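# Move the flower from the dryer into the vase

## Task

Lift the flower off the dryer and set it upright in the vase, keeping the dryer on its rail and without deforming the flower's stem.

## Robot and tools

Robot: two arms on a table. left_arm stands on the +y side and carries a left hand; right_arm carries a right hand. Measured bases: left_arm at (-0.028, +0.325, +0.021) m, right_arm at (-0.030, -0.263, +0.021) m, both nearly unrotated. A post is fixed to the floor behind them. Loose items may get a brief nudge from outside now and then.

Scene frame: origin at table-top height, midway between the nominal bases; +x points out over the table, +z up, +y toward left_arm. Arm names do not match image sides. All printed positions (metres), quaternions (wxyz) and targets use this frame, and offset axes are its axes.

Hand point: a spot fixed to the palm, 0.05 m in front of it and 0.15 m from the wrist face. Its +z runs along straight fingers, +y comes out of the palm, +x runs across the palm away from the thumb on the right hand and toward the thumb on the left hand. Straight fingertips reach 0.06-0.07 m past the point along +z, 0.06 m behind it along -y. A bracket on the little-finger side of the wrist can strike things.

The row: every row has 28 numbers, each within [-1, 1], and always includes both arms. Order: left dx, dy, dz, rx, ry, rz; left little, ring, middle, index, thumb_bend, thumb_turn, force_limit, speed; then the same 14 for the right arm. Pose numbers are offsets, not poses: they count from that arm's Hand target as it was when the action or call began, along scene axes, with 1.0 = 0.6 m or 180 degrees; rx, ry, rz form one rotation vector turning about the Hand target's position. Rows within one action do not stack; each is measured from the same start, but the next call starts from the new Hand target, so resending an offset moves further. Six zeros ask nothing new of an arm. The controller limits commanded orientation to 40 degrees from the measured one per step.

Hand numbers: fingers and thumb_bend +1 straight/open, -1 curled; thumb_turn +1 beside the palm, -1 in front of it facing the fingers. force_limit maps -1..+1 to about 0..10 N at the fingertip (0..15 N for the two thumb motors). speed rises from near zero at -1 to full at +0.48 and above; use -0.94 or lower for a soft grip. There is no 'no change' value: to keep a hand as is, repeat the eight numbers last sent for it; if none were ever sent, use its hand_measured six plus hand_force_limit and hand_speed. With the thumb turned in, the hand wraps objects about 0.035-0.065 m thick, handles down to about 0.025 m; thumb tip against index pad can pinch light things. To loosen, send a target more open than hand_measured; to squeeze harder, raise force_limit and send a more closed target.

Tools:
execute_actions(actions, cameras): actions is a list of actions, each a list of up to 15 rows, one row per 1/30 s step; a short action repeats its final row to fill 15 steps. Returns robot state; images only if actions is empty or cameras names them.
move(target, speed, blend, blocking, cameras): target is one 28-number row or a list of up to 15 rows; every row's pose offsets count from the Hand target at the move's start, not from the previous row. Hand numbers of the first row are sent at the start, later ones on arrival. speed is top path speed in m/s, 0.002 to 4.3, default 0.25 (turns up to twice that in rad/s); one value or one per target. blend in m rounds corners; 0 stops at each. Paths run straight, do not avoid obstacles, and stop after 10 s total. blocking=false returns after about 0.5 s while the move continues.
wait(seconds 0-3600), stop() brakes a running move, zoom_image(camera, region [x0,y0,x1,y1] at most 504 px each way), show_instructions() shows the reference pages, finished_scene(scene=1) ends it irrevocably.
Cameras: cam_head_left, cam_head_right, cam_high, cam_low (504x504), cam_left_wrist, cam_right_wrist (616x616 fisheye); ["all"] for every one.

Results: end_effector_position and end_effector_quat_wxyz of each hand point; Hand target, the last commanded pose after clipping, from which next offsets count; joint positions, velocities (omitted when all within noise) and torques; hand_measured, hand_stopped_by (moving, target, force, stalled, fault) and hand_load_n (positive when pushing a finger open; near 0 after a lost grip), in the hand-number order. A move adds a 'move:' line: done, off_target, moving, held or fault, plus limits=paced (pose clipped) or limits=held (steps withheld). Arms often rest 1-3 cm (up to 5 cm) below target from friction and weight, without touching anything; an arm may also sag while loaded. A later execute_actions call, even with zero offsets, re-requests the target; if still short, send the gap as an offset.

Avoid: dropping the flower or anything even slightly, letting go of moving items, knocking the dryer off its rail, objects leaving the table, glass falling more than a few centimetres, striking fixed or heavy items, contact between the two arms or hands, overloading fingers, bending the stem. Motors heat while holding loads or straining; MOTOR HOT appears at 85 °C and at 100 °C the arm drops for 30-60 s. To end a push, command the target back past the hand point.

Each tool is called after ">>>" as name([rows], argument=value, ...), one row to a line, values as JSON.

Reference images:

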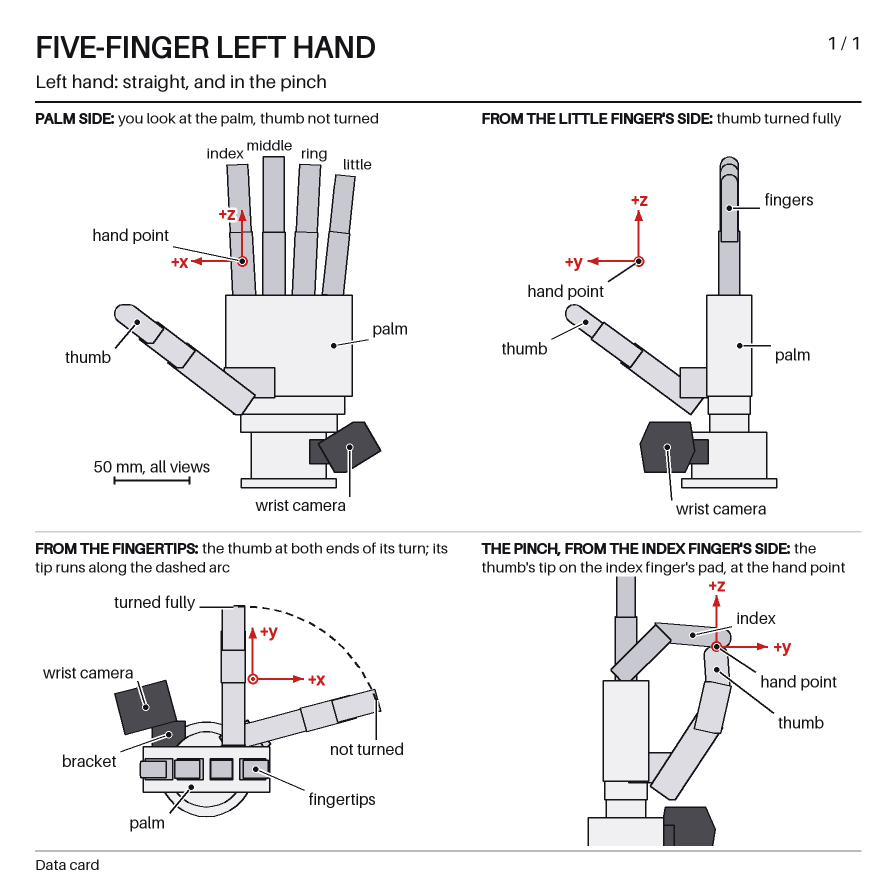

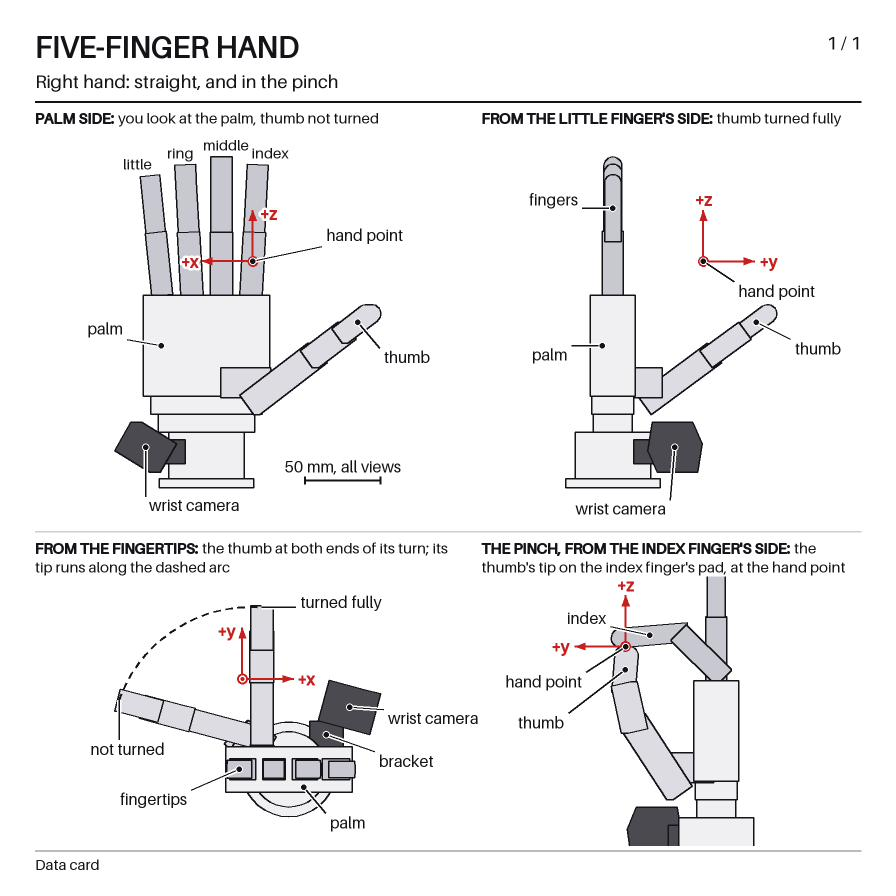

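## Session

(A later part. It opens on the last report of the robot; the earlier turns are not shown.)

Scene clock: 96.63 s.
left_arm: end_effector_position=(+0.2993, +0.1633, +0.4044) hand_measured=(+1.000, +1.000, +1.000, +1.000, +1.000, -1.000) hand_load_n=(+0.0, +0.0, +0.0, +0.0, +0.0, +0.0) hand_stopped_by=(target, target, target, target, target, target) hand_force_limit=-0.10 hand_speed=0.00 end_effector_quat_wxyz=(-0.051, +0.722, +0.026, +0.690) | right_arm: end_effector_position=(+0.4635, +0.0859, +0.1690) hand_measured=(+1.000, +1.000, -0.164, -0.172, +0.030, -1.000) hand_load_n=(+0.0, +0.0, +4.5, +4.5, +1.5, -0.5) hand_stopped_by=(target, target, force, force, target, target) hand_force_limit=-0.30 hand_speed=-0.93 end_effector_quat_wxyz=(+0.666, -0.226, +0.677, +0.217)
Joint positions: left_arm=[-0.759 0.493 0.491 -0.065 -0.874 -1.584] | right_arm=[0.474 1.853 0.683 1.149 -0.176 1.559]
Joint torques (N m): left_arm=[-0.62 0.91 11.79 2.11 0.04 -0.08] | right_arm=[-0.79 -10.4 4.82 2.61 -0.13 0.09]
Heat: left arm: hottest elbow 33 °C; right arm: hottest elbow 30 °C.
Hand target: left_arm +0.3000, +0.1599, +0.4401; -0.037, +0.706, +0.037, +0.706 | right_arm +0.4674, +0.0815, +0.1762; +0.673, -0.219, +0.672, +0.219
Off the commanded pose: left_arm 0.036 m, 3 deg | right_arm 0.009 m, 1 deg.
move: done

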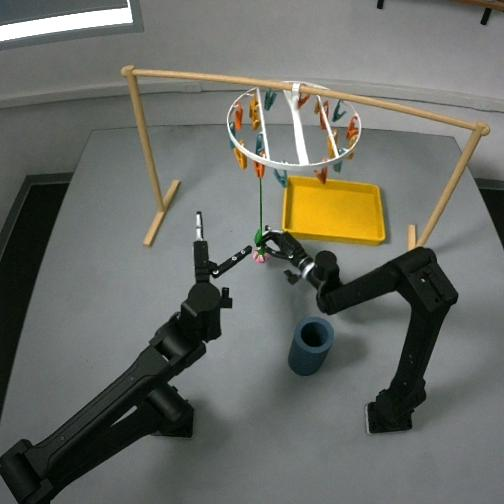

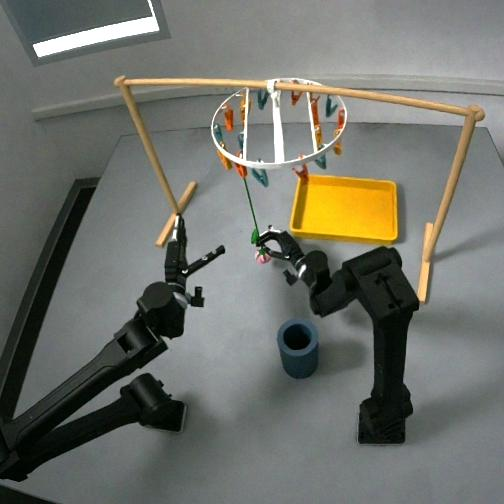

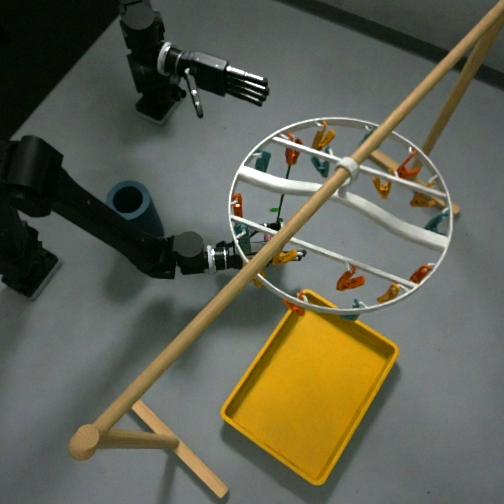

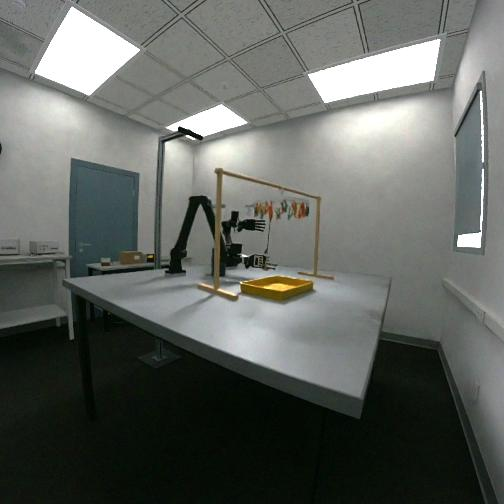

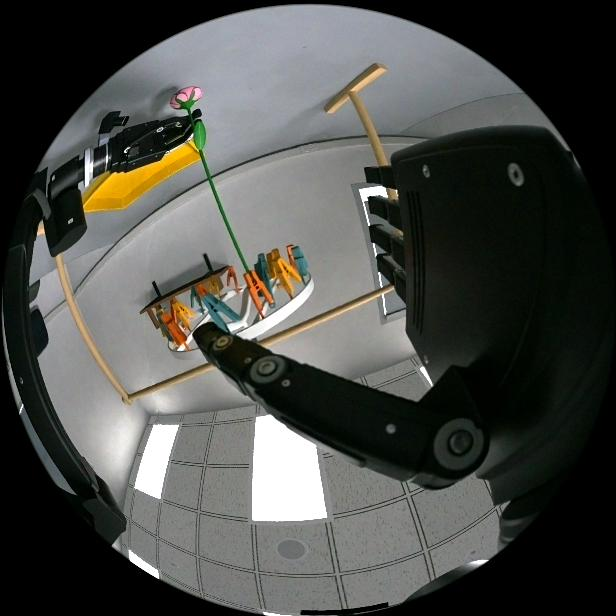

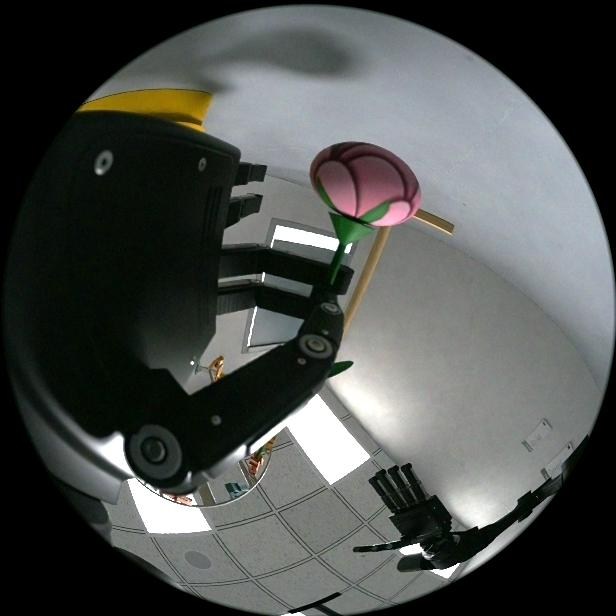

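>>> move(target=[0.122,-0.17,0.075,0,0,0.05,1,1,1,0.4,0.05,-1,-0.1,-0.3,0,0,0,0,0,0,1,1,-0.4,-0.4,0.03,-1,-0.3,-0.93], speed=0.1, cameras=["all"])

>>> zoom_image(camera="cam_head_left", region=[200, 120, 300, 220])

>>> zoom_image(camera="cam_head_right", region=[190, 120, 290, 220])

>>> zoom_image(camera="cam_high", region=[200, 90, 320, 210])

>>> zoom_image(camera="cam_left_wrist", region=[180, 150, 430, 400])

>>> zoom_image(camera="cam_low", region=[225, 190, 295, 240])

Scene clock: 100.50 s.
left_arm: end_effector_position=(+0.3717, +0.0647, +0.4514) hand_measured=(+1.000, +1.000, +1.000, +0.400, +0.050, -1.000) hand_load_n=(+0.0, +0.0, +0.0, +0.0, +0.0, +0.0) hand_stopped_by=(target, target, target, target, target, target) hand_force_limit=-0.10 hand_speed=-0.30 end_effector_quat_wxyz=(-0.111, +0.713, +0.076, +0.688) | right_arm: end_effector_position=(+0.4635, +0.0859, +0.1690) hand_measured=(+1.000, +1.000, -0.164, -0.172, +0.030, -1.000) hand_load_n=(+0.0, +0.0, +4.5, +4.5, +2.0, -0.5) hand_stopped_by=(target, target, force, force, target, target) hand_force_limit=-0.30 hand_speed=-0.93 end_effector_quat_wxyz=(+0.666, -0.226, +0.677, +0.217)
Joint positions: left_arm=[-0.904 0.988 0.804 0.112 -1.176 -1.584] | right_arm=[0.474 1.853 0.683 1.149 -0.176 1.559]
Joint torques (N m): left_arm=[-0.73 -4.31 11.63 1.92 0 -0.1] | right_arm=[-0.85 -10.29 4.83 2.62 -0.13 0.09]
Heat: left arm: hottest elbow 34 °C; right arm: hottest elbow 30 °C.
Hand target: left_arm +0.3731, +0.0579, +0.4851; -0.092, +0.701, +0.092, +0.701 | right_arm +0.4674, +0.0815, +0.1762; +0.673, -0.219, +0.672, +0.219
Off the commanded pose: left_arm 0.034 m, 3 deg | right_arm 0.009 m, 1 deg.
move: off_target (left_arm)

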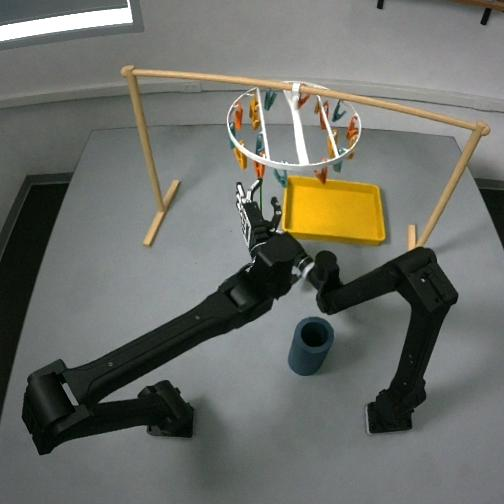

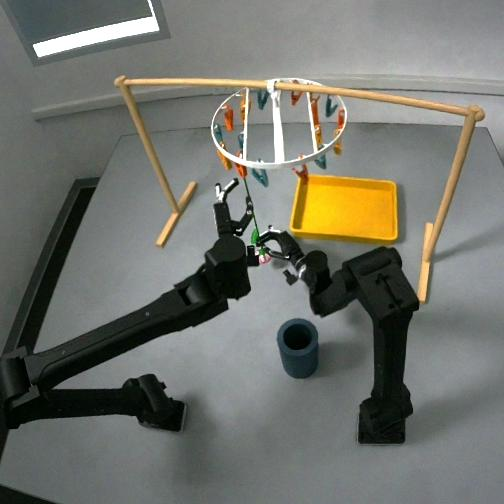

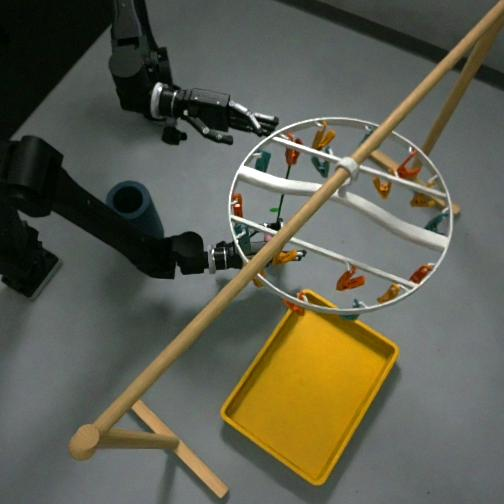

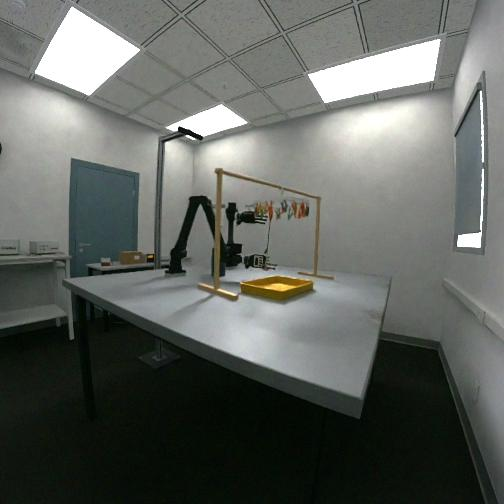

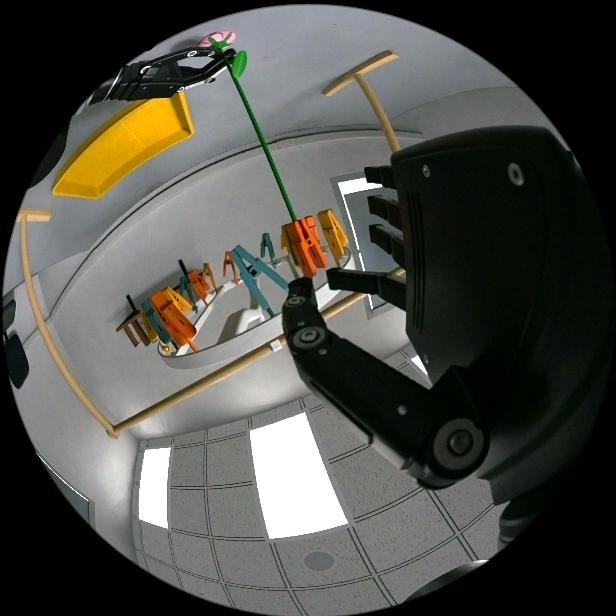

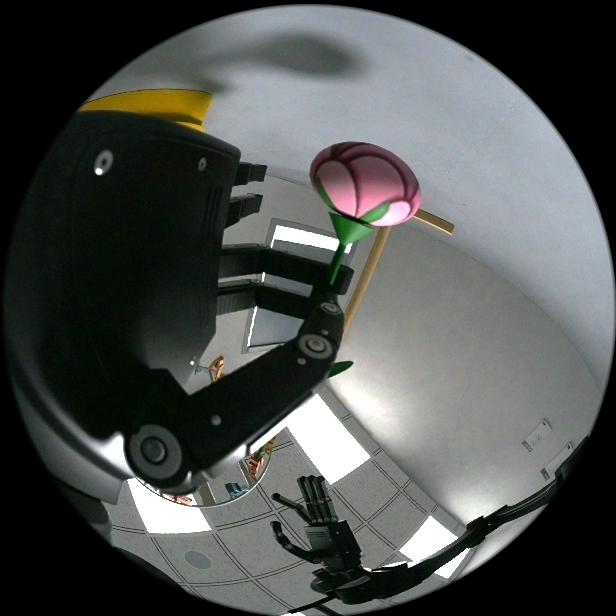

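Scaled by 5.040 from the camera's image (finer frame: 720x720).

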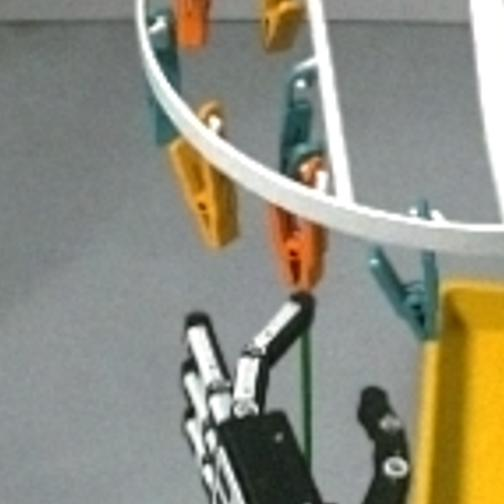

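Scaled by 5.040 from the camera's image (finer frame: 720x720).

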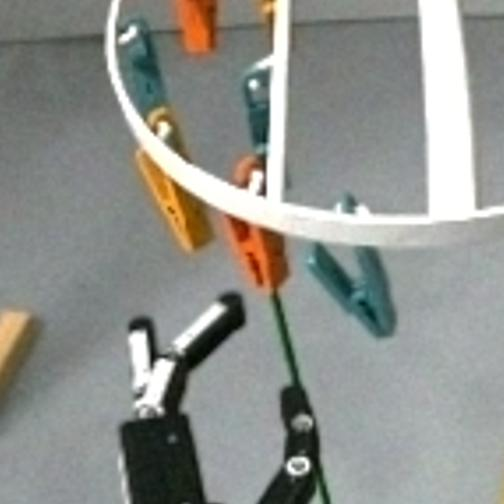

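Scaled by 4.200 from the camera's image (finer frame: 720x720).

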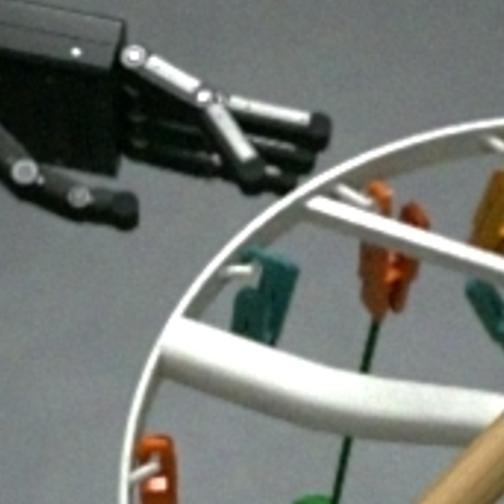

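Scaled by 2.016 from the camera's image (finer frame: 880x880).

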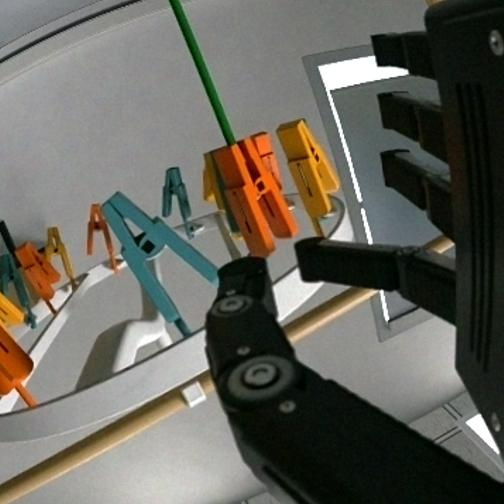

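Scaled by 7.200 from the camera's image (finer frame: 720x720).

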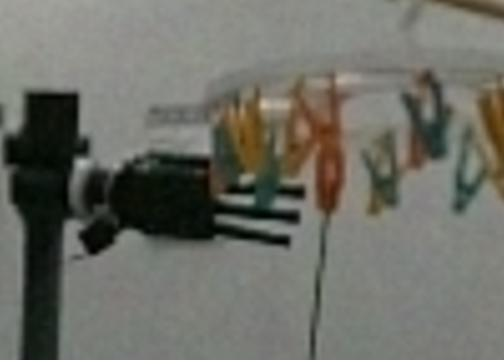

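>>> move(target=[0.094,0.022,0.0117,0,0,0,1,1,1,0.5,0.05,-1,-0.1,-0.3,0,0,0,0,0,0,1,1,-0.4,-0.4,0.03,-1,-0.3,-0.93], speed=0.05, cameras=["cam_left_wrist","cam_head_left","cam_head_right","cam_high","cam_low"])

>>> zoom_image(camera="cam_head_left", region=[220, 120, 300, 200])

>>> zoom_image(camera="cam_head_right", region=[200, 120, 280, 200])

>>> zoom_image(camera="cam_high", region=[220, 90, 340, 210])

>>> zoom_image(camera="cam_left_wrist", region=[200, 170, 400, 370])

Scene clock: 103.10 s.
left_arm: end_effector_position=(+0.4220, +0.0722, +0.4580) hand_measured=(+1.000, +1.000, +1.000, +0.500, +0.050, -1.000) hand_load_n=(+0.0, +0.0, +0.0, +0.0, +0.0, +0.0) hand_stopped_by=(target, target, target, target, target, target) hand_force_limit=-0.10 hand_speed=-0.30 end_effector_quat_wxyz=(-0.105, +0.715, +0.075, +0.687) | right_arm: end_effector_position=(+0.4635, +0.0859, +0.1690) hand_measured=(+1.000, +1.000, -0.164, -0.172, +0.030, -1.000) hand_load_n=(+0.0, +0.0, +4.0, +4.0, +1.5, -0.5) hand_stopped_by=(target, target, force, force, target, target) hand_force_limit=-0.30 hand_speed=-0.93 end_effector_quat_wxyz=(+0.666, -0.226, +0.677, +0.217)
Joint positions: left_arm=[-0.771 1.062 0.87 0.125 -1.032 -1.582] | right_arm=[0.474 1.853 0.683 1.149 -0.176 1.559]
Joint torques (N m): left_arm=[0.56 -5.19 11.79 1.95 0.2 -0.09] | right_arm=[-0.85 -10.34 4.83 2.61 -0.12 0.09]
Heat: left arm: hottest elbow 35 °C; right arm: hottest elbow 30 °C.
Hand target: left_arm +0.4296, +0.0712, +0.4920; -0.092, +0.701, +0.092, +0.701 | right_arm +0.4674, +0.0815, +0.1762; +0.673, -0.219, +0.672, +0.219
Off the commanded pose: left_arm 0.035 m, 3 deg | right_arm 0.009 m, 1 deg.
move: off_target (left_arm)
Images, in order (width x height): cam_head_left 504x504, cam_head_right 504x504, cam_high 504x504, cam_low 504x504, cam_left_wrist 616x616.

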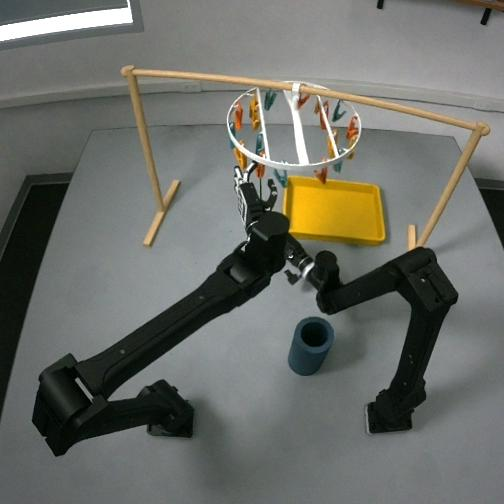

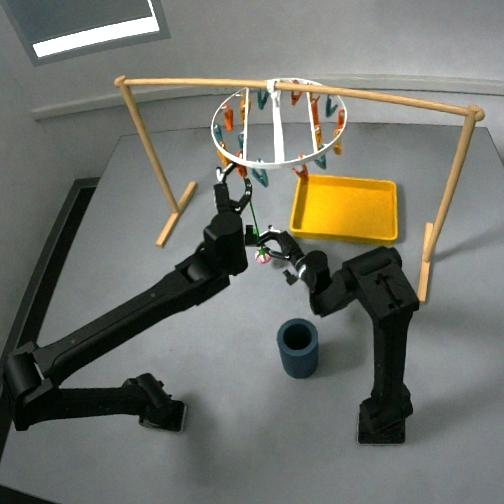

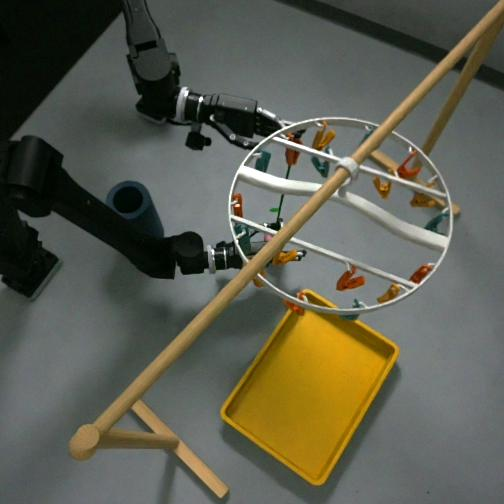

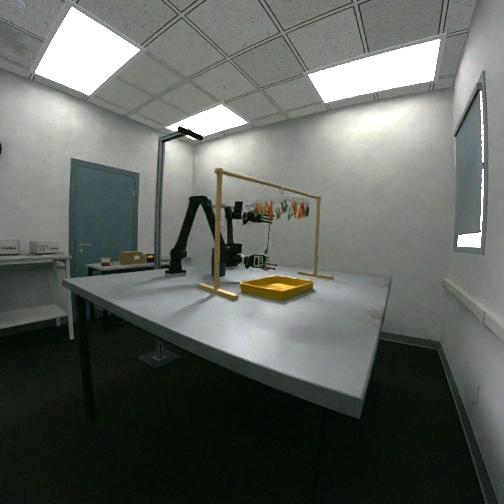

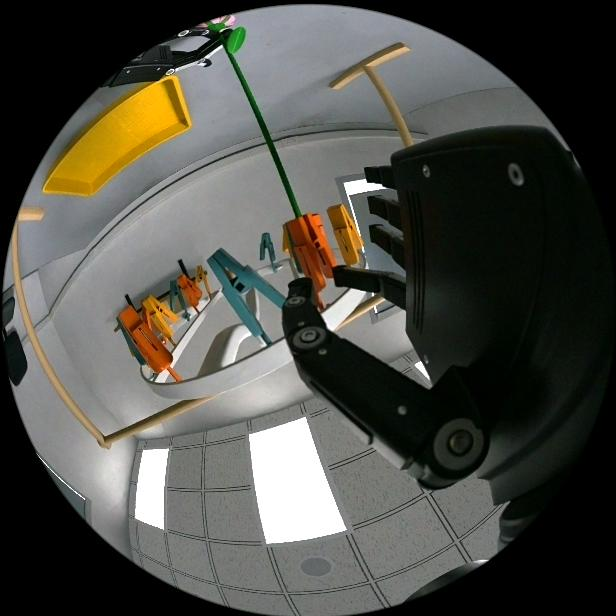

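Scaled by 6.300 from the camera's image (finer frame: 720x720).

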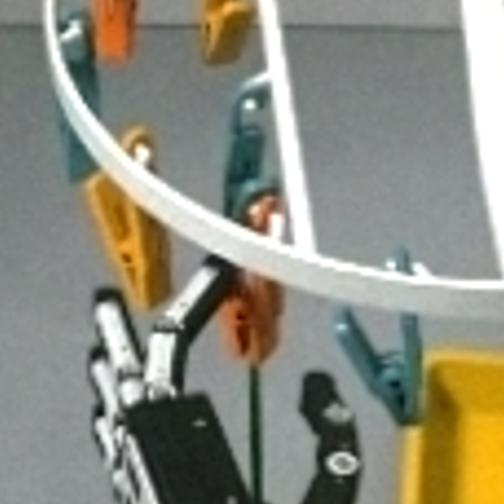

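Scaled by 6.300 from the camera's image (finer frame: 720x720).

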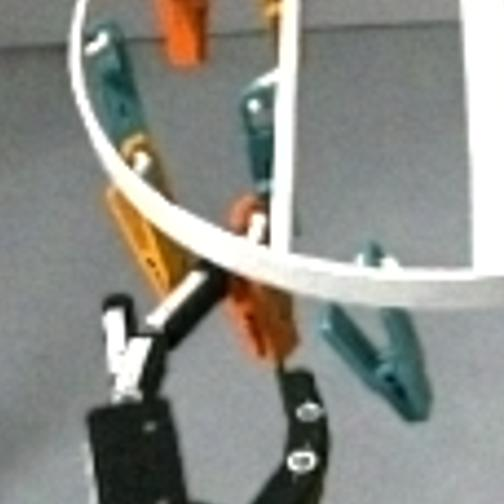

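Scaled by 4.200 from the camera's image (finer frame: 720x720).

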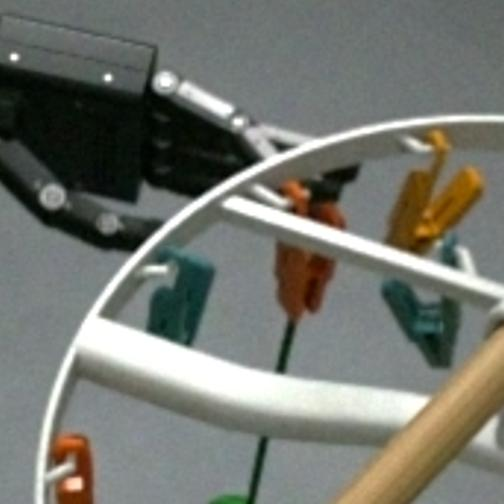

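Scaled by 2.520 from the camera's image (finer frame: 880x880).

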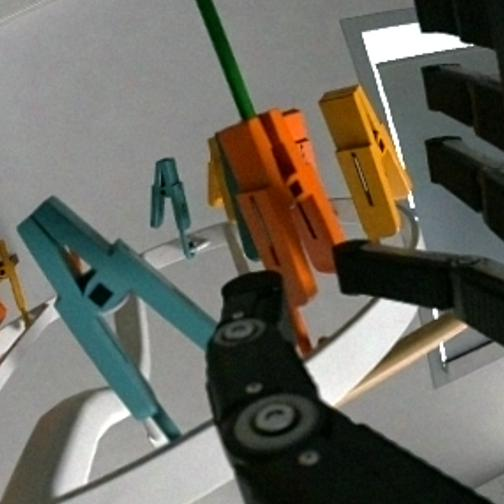

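>>> move(target=[0.04,0.0175,-0.002,0,0,0,1,1,1,0.57,0.05,-1,-0.1,-0.3,0,0,0,0,0,0,1,1,-0.4,-0.4,0.03,-1,-0.3,-0.93], speed=0.04, cameras=["cam_left_wrist","cam_head_left","cam_head_right","cam_high","cam_low"])

>>> zoom_image(camera="cam_head_left", region=[220, 120, 300, 200])

>>> zoom_image(camera="cam_head_right", region=[200, 120, 280, 200])

>>> zoom_image(camera="cam_high", region=[220, 90, 340, 210])

>>> zoom_image(camera="cam_left_wrist", region=[200, 170, 400, 370])

Scene clock: 105.33 s.
left_arm: end_effector_position=(+0.4454, +0.0824, +0.4560) hand_measured=(+1.000, +1.000, +1.000, +0.570, +0.050, -1.000) hand_load_n=(+0.0, +0.0, +0.0, +0.0, +0.0, +0.0) hand_stopped_by=(target, target, target, target, target, target) hand_force_limit=-0.10 hand_speed=-0.30 end_effector_quat_wxyz=(-0.104, +0.717, +0.076, +0.685) | right_arm: end_effector_position=(+0.4635, +0.0859, +0.1690) hand_measured=(+1.000, +1.000, -0.164, -0.172, +0.030, -1.000) hand_load_n=(+0.0, +0.0, +4.5, +4.5, +2.0, -0.5) hand_stopped_by=(target, target, force, force, target, target) hand_force_limit=-0.30 hand_speed=-0.93 end_effector_quat_wxyz=(+0.666, -0.226, +0.677, +0.217)
Joint positions: left_arm=[-0.705 1.093 0.888 0.137 -0.966 -1.582] | right_arm=[0.474 1.853 0.683 1.149 -0.176 1.559]
Joint torques (N m): left_arm=[0.62 -5.54 11.84 2.03 0.18 -0.09] | right_arm=[-0.79 -10.34 4.85 2.62 -0.13 0.08]
Heat: left arm: hottest elbow 36 °C; right arm: hottest elbow 30 °C.
Hand target: left_arm +0.4535, +0.0816, +0.4909; -0.092, +0.701, +0.092, +0.701 | right_arm +0.4674, +0.0815, +0.1762; +0.673, -0.219, +0.672, +0.219
Off the commanded pose: left_arm 0.036 m, 3 deg | right_arm 0.009 m, 1 deg.
move: off_target (left_arm)
Images, in order (width x height): cam_head_left 504x504, cam_head_right 504x504, cam_high 504x504, cam_low 504x504, cam_left_wrist 616x616.

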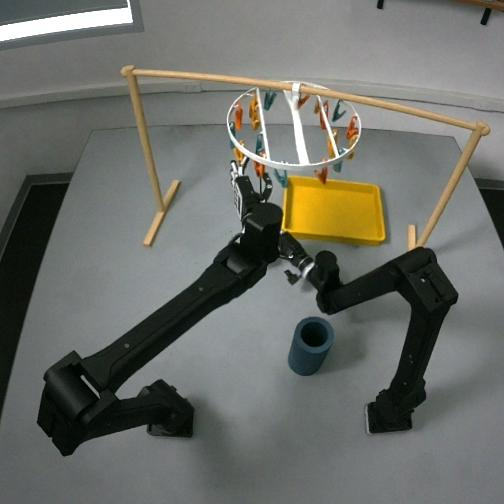

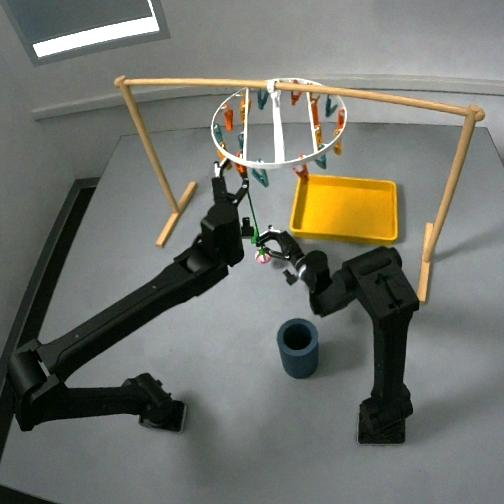

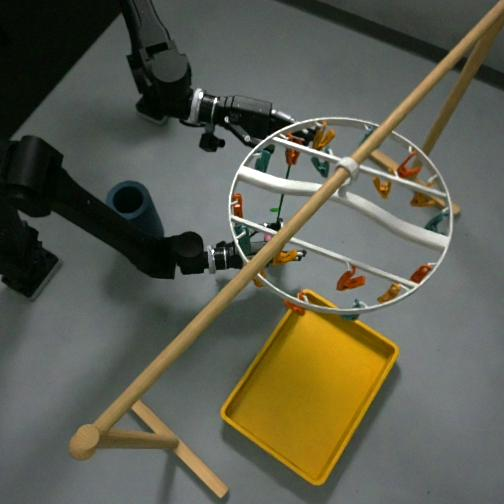

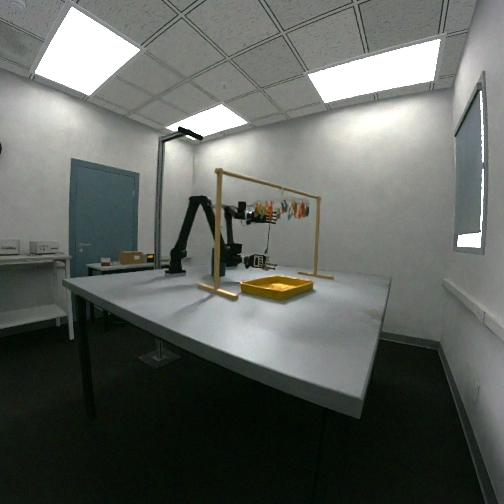

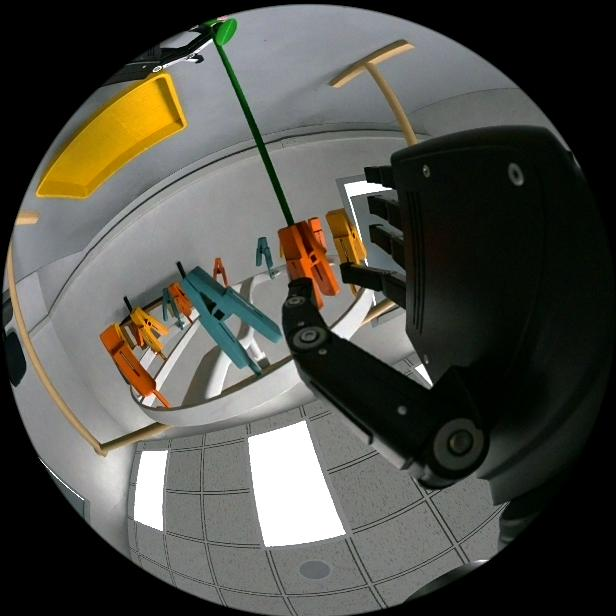

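Scaled by 6.300 from the camera's image (finer frame: 720x720).

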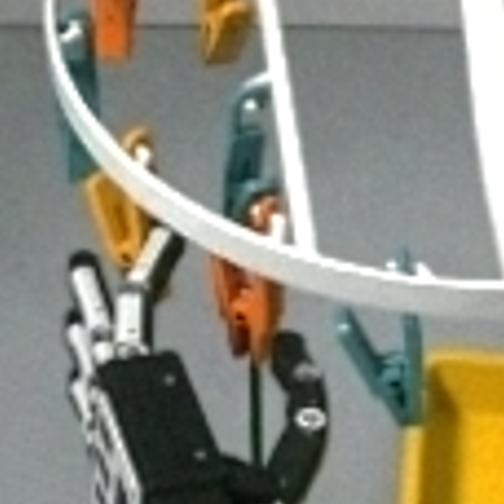

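Scaled by 6.300 from the camera's image (finer frame: 720x720).

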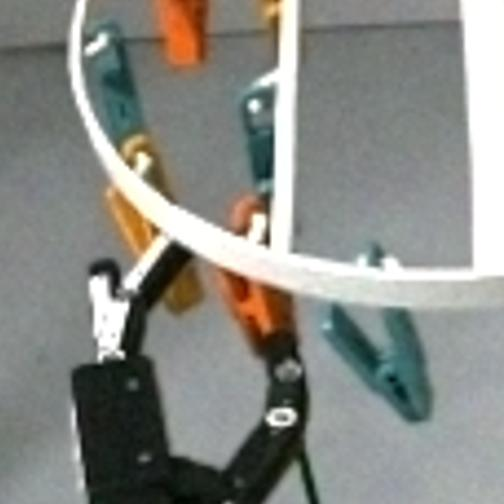

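Scaled by 4.200 from the camera's image (finer frame: 720x720).

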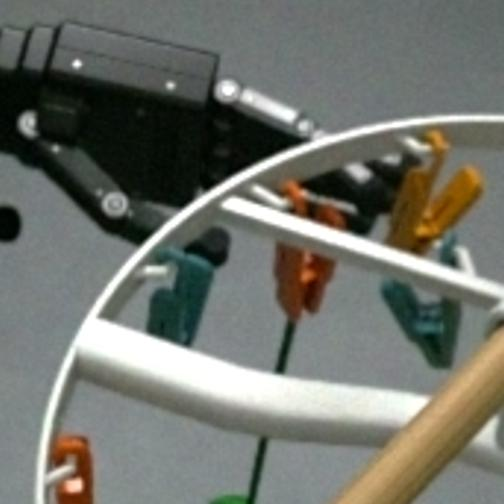

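Scaled by 2.520 from the camera's image (finer frame: 880x880).

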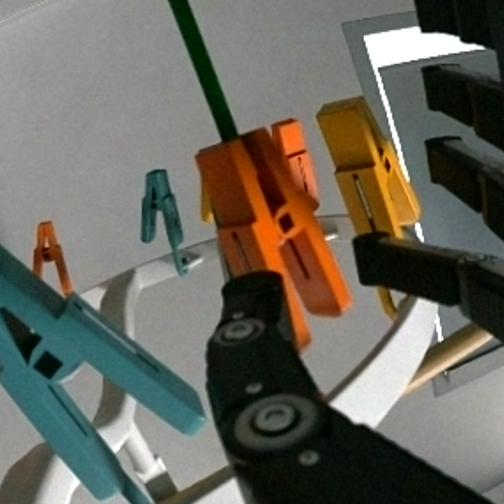

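>>> move(target=[0.018,0.01,0.0,0,0,0,1,1,1,0.57,0.05,-1,-0.1,-0.3,0,0,0,0,0,0,1,1,-0.4,-0.4,0.03,-1,-0.3,-0.93], speed=0.03, cameras=["cam_left_wrist","cam_head_left","cam_head_right","cam_high","cam_low"])

>>> zoom_image(camera="cam_head_left", region=[220, 120, 300, 200])

>>> zoom_image(camera="cam_head_right", region=[200, 120, 280, 200])

>>> zoom_image(camera="cam_left_wrist", region=[230, 170, 400, 340])

Scene clock: 106.67 s.
left_arm: end_effector_position=(+0.4560, +0.0882, +0.4562) hand_measured=(+1.000, +1.000, +1.000, +0.570, +0.050, -1.000) hand_load_n=(+0.0, +0.0, +0.0, +0.0, +0.5, +0.0) hand_stopped_by=(target, target, target, target, target, target) hand_force_limit=-0.10 hand_speed=-0.30 end_effector_quat_wxyz=(-0.103, +0.717, +0.076, +0.685) | right_arm: end_effector_position=(+0.4635, +0.0859, +0.1690) hand_measured=(+1.000, +1.000, -0.164, -0.172, +0.030, -1.000) hand_load_n=(+0.0, +0.0, +4.5, +4.5, +2.0, -0.5) hand_stopped_by=(target, target, force, force, target, target) hand_force_limit=-0.30 hand_speed=-0.93 end_effector_quat_wxyz=(+0.666, -0.226, +0.677, +0.217)
Joint positions: left_arm=[-0.674 1.106 0.897 0.141 -0.934 -1.582] | right_arm=[0.474 1.853 0.683 1.149 -0.176 1.559]
Joint torques (N m): left_arm=[0.62 -5.66 11.84 2.06 0.2 -0.09] | right_arm=[-0.73 -10.4 4.82 2.61 -0.12 0.08]
Heat: left arm: hottest elbow 36 °C; right arm: hottest elbow 30 °C.
Hand target: left_arm +0.4644, +0.0875, +0.4907; -0.092, +0.701, +0.092, +0.701 | right_arm +0.4674, +0.0815, +0.1762; +0.673, -0.219, +0.672, +0.219
Off the commanded pose: left_arm 0.036 m, 3 deg | right_arm 0.009 m, 1 deg.
move: off_target (left_arm)
Images, in order (width x height): cam_head_left 504x504, cam_head_right 504x504, cam_high 504x504, cam_low 504x504, cam_left_wrist 616x616.

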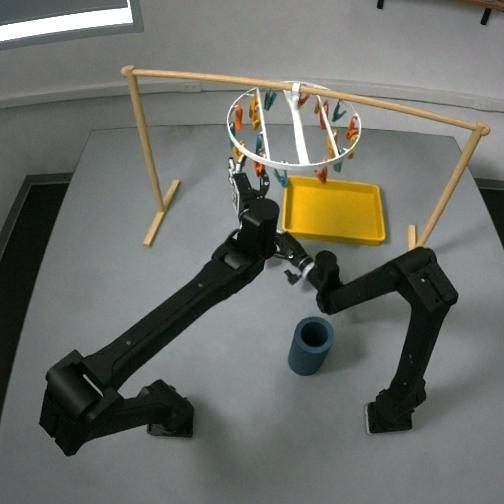

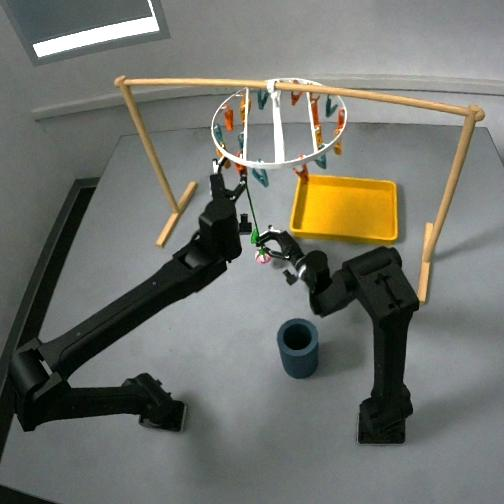

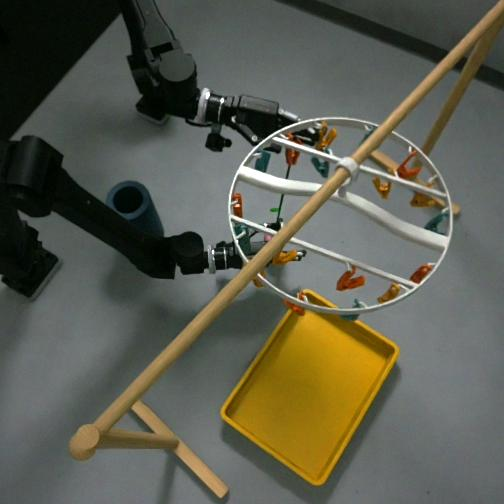

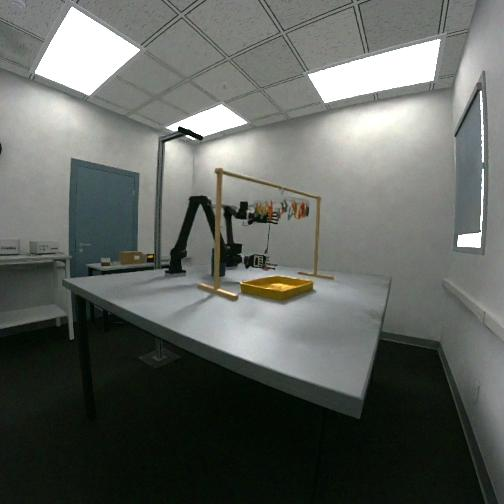

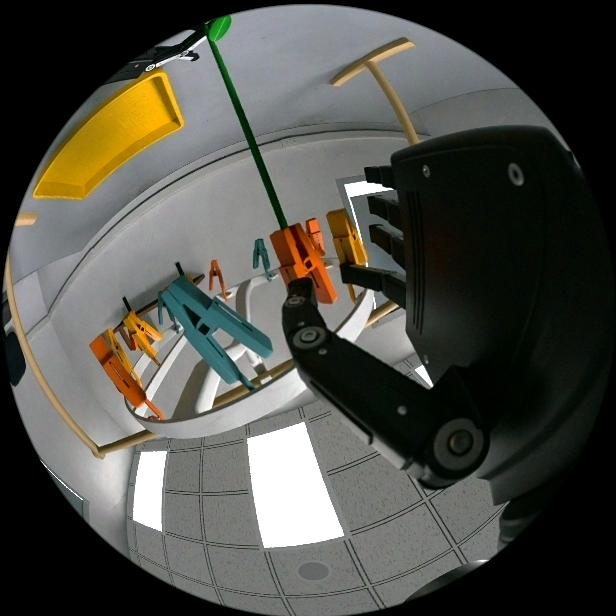

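Scaled by 6.300 from the camera's image (finer frame: 720x720).

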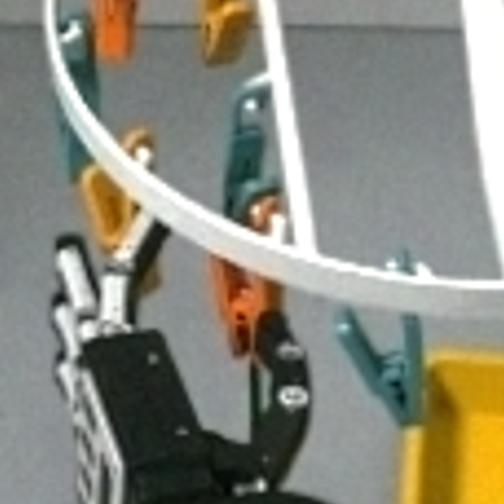

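Scaled by 6.300 from the camera's image (finer frame: 720x720).

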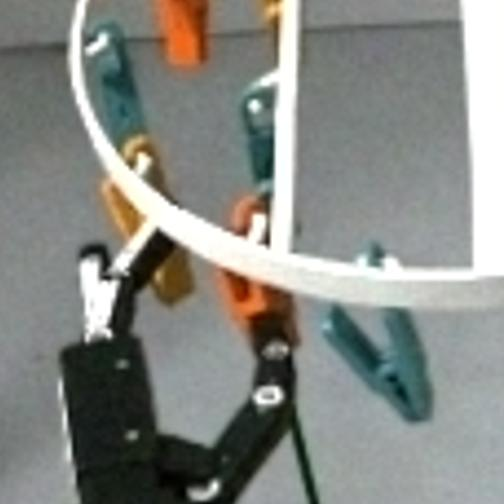

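Scaled by 2.965 from the camera's image (finer frame: 880x880).

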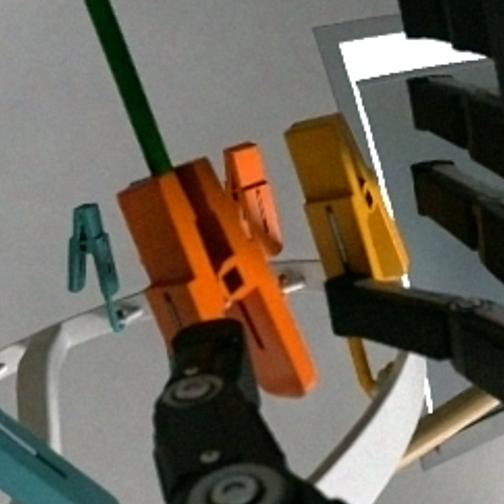

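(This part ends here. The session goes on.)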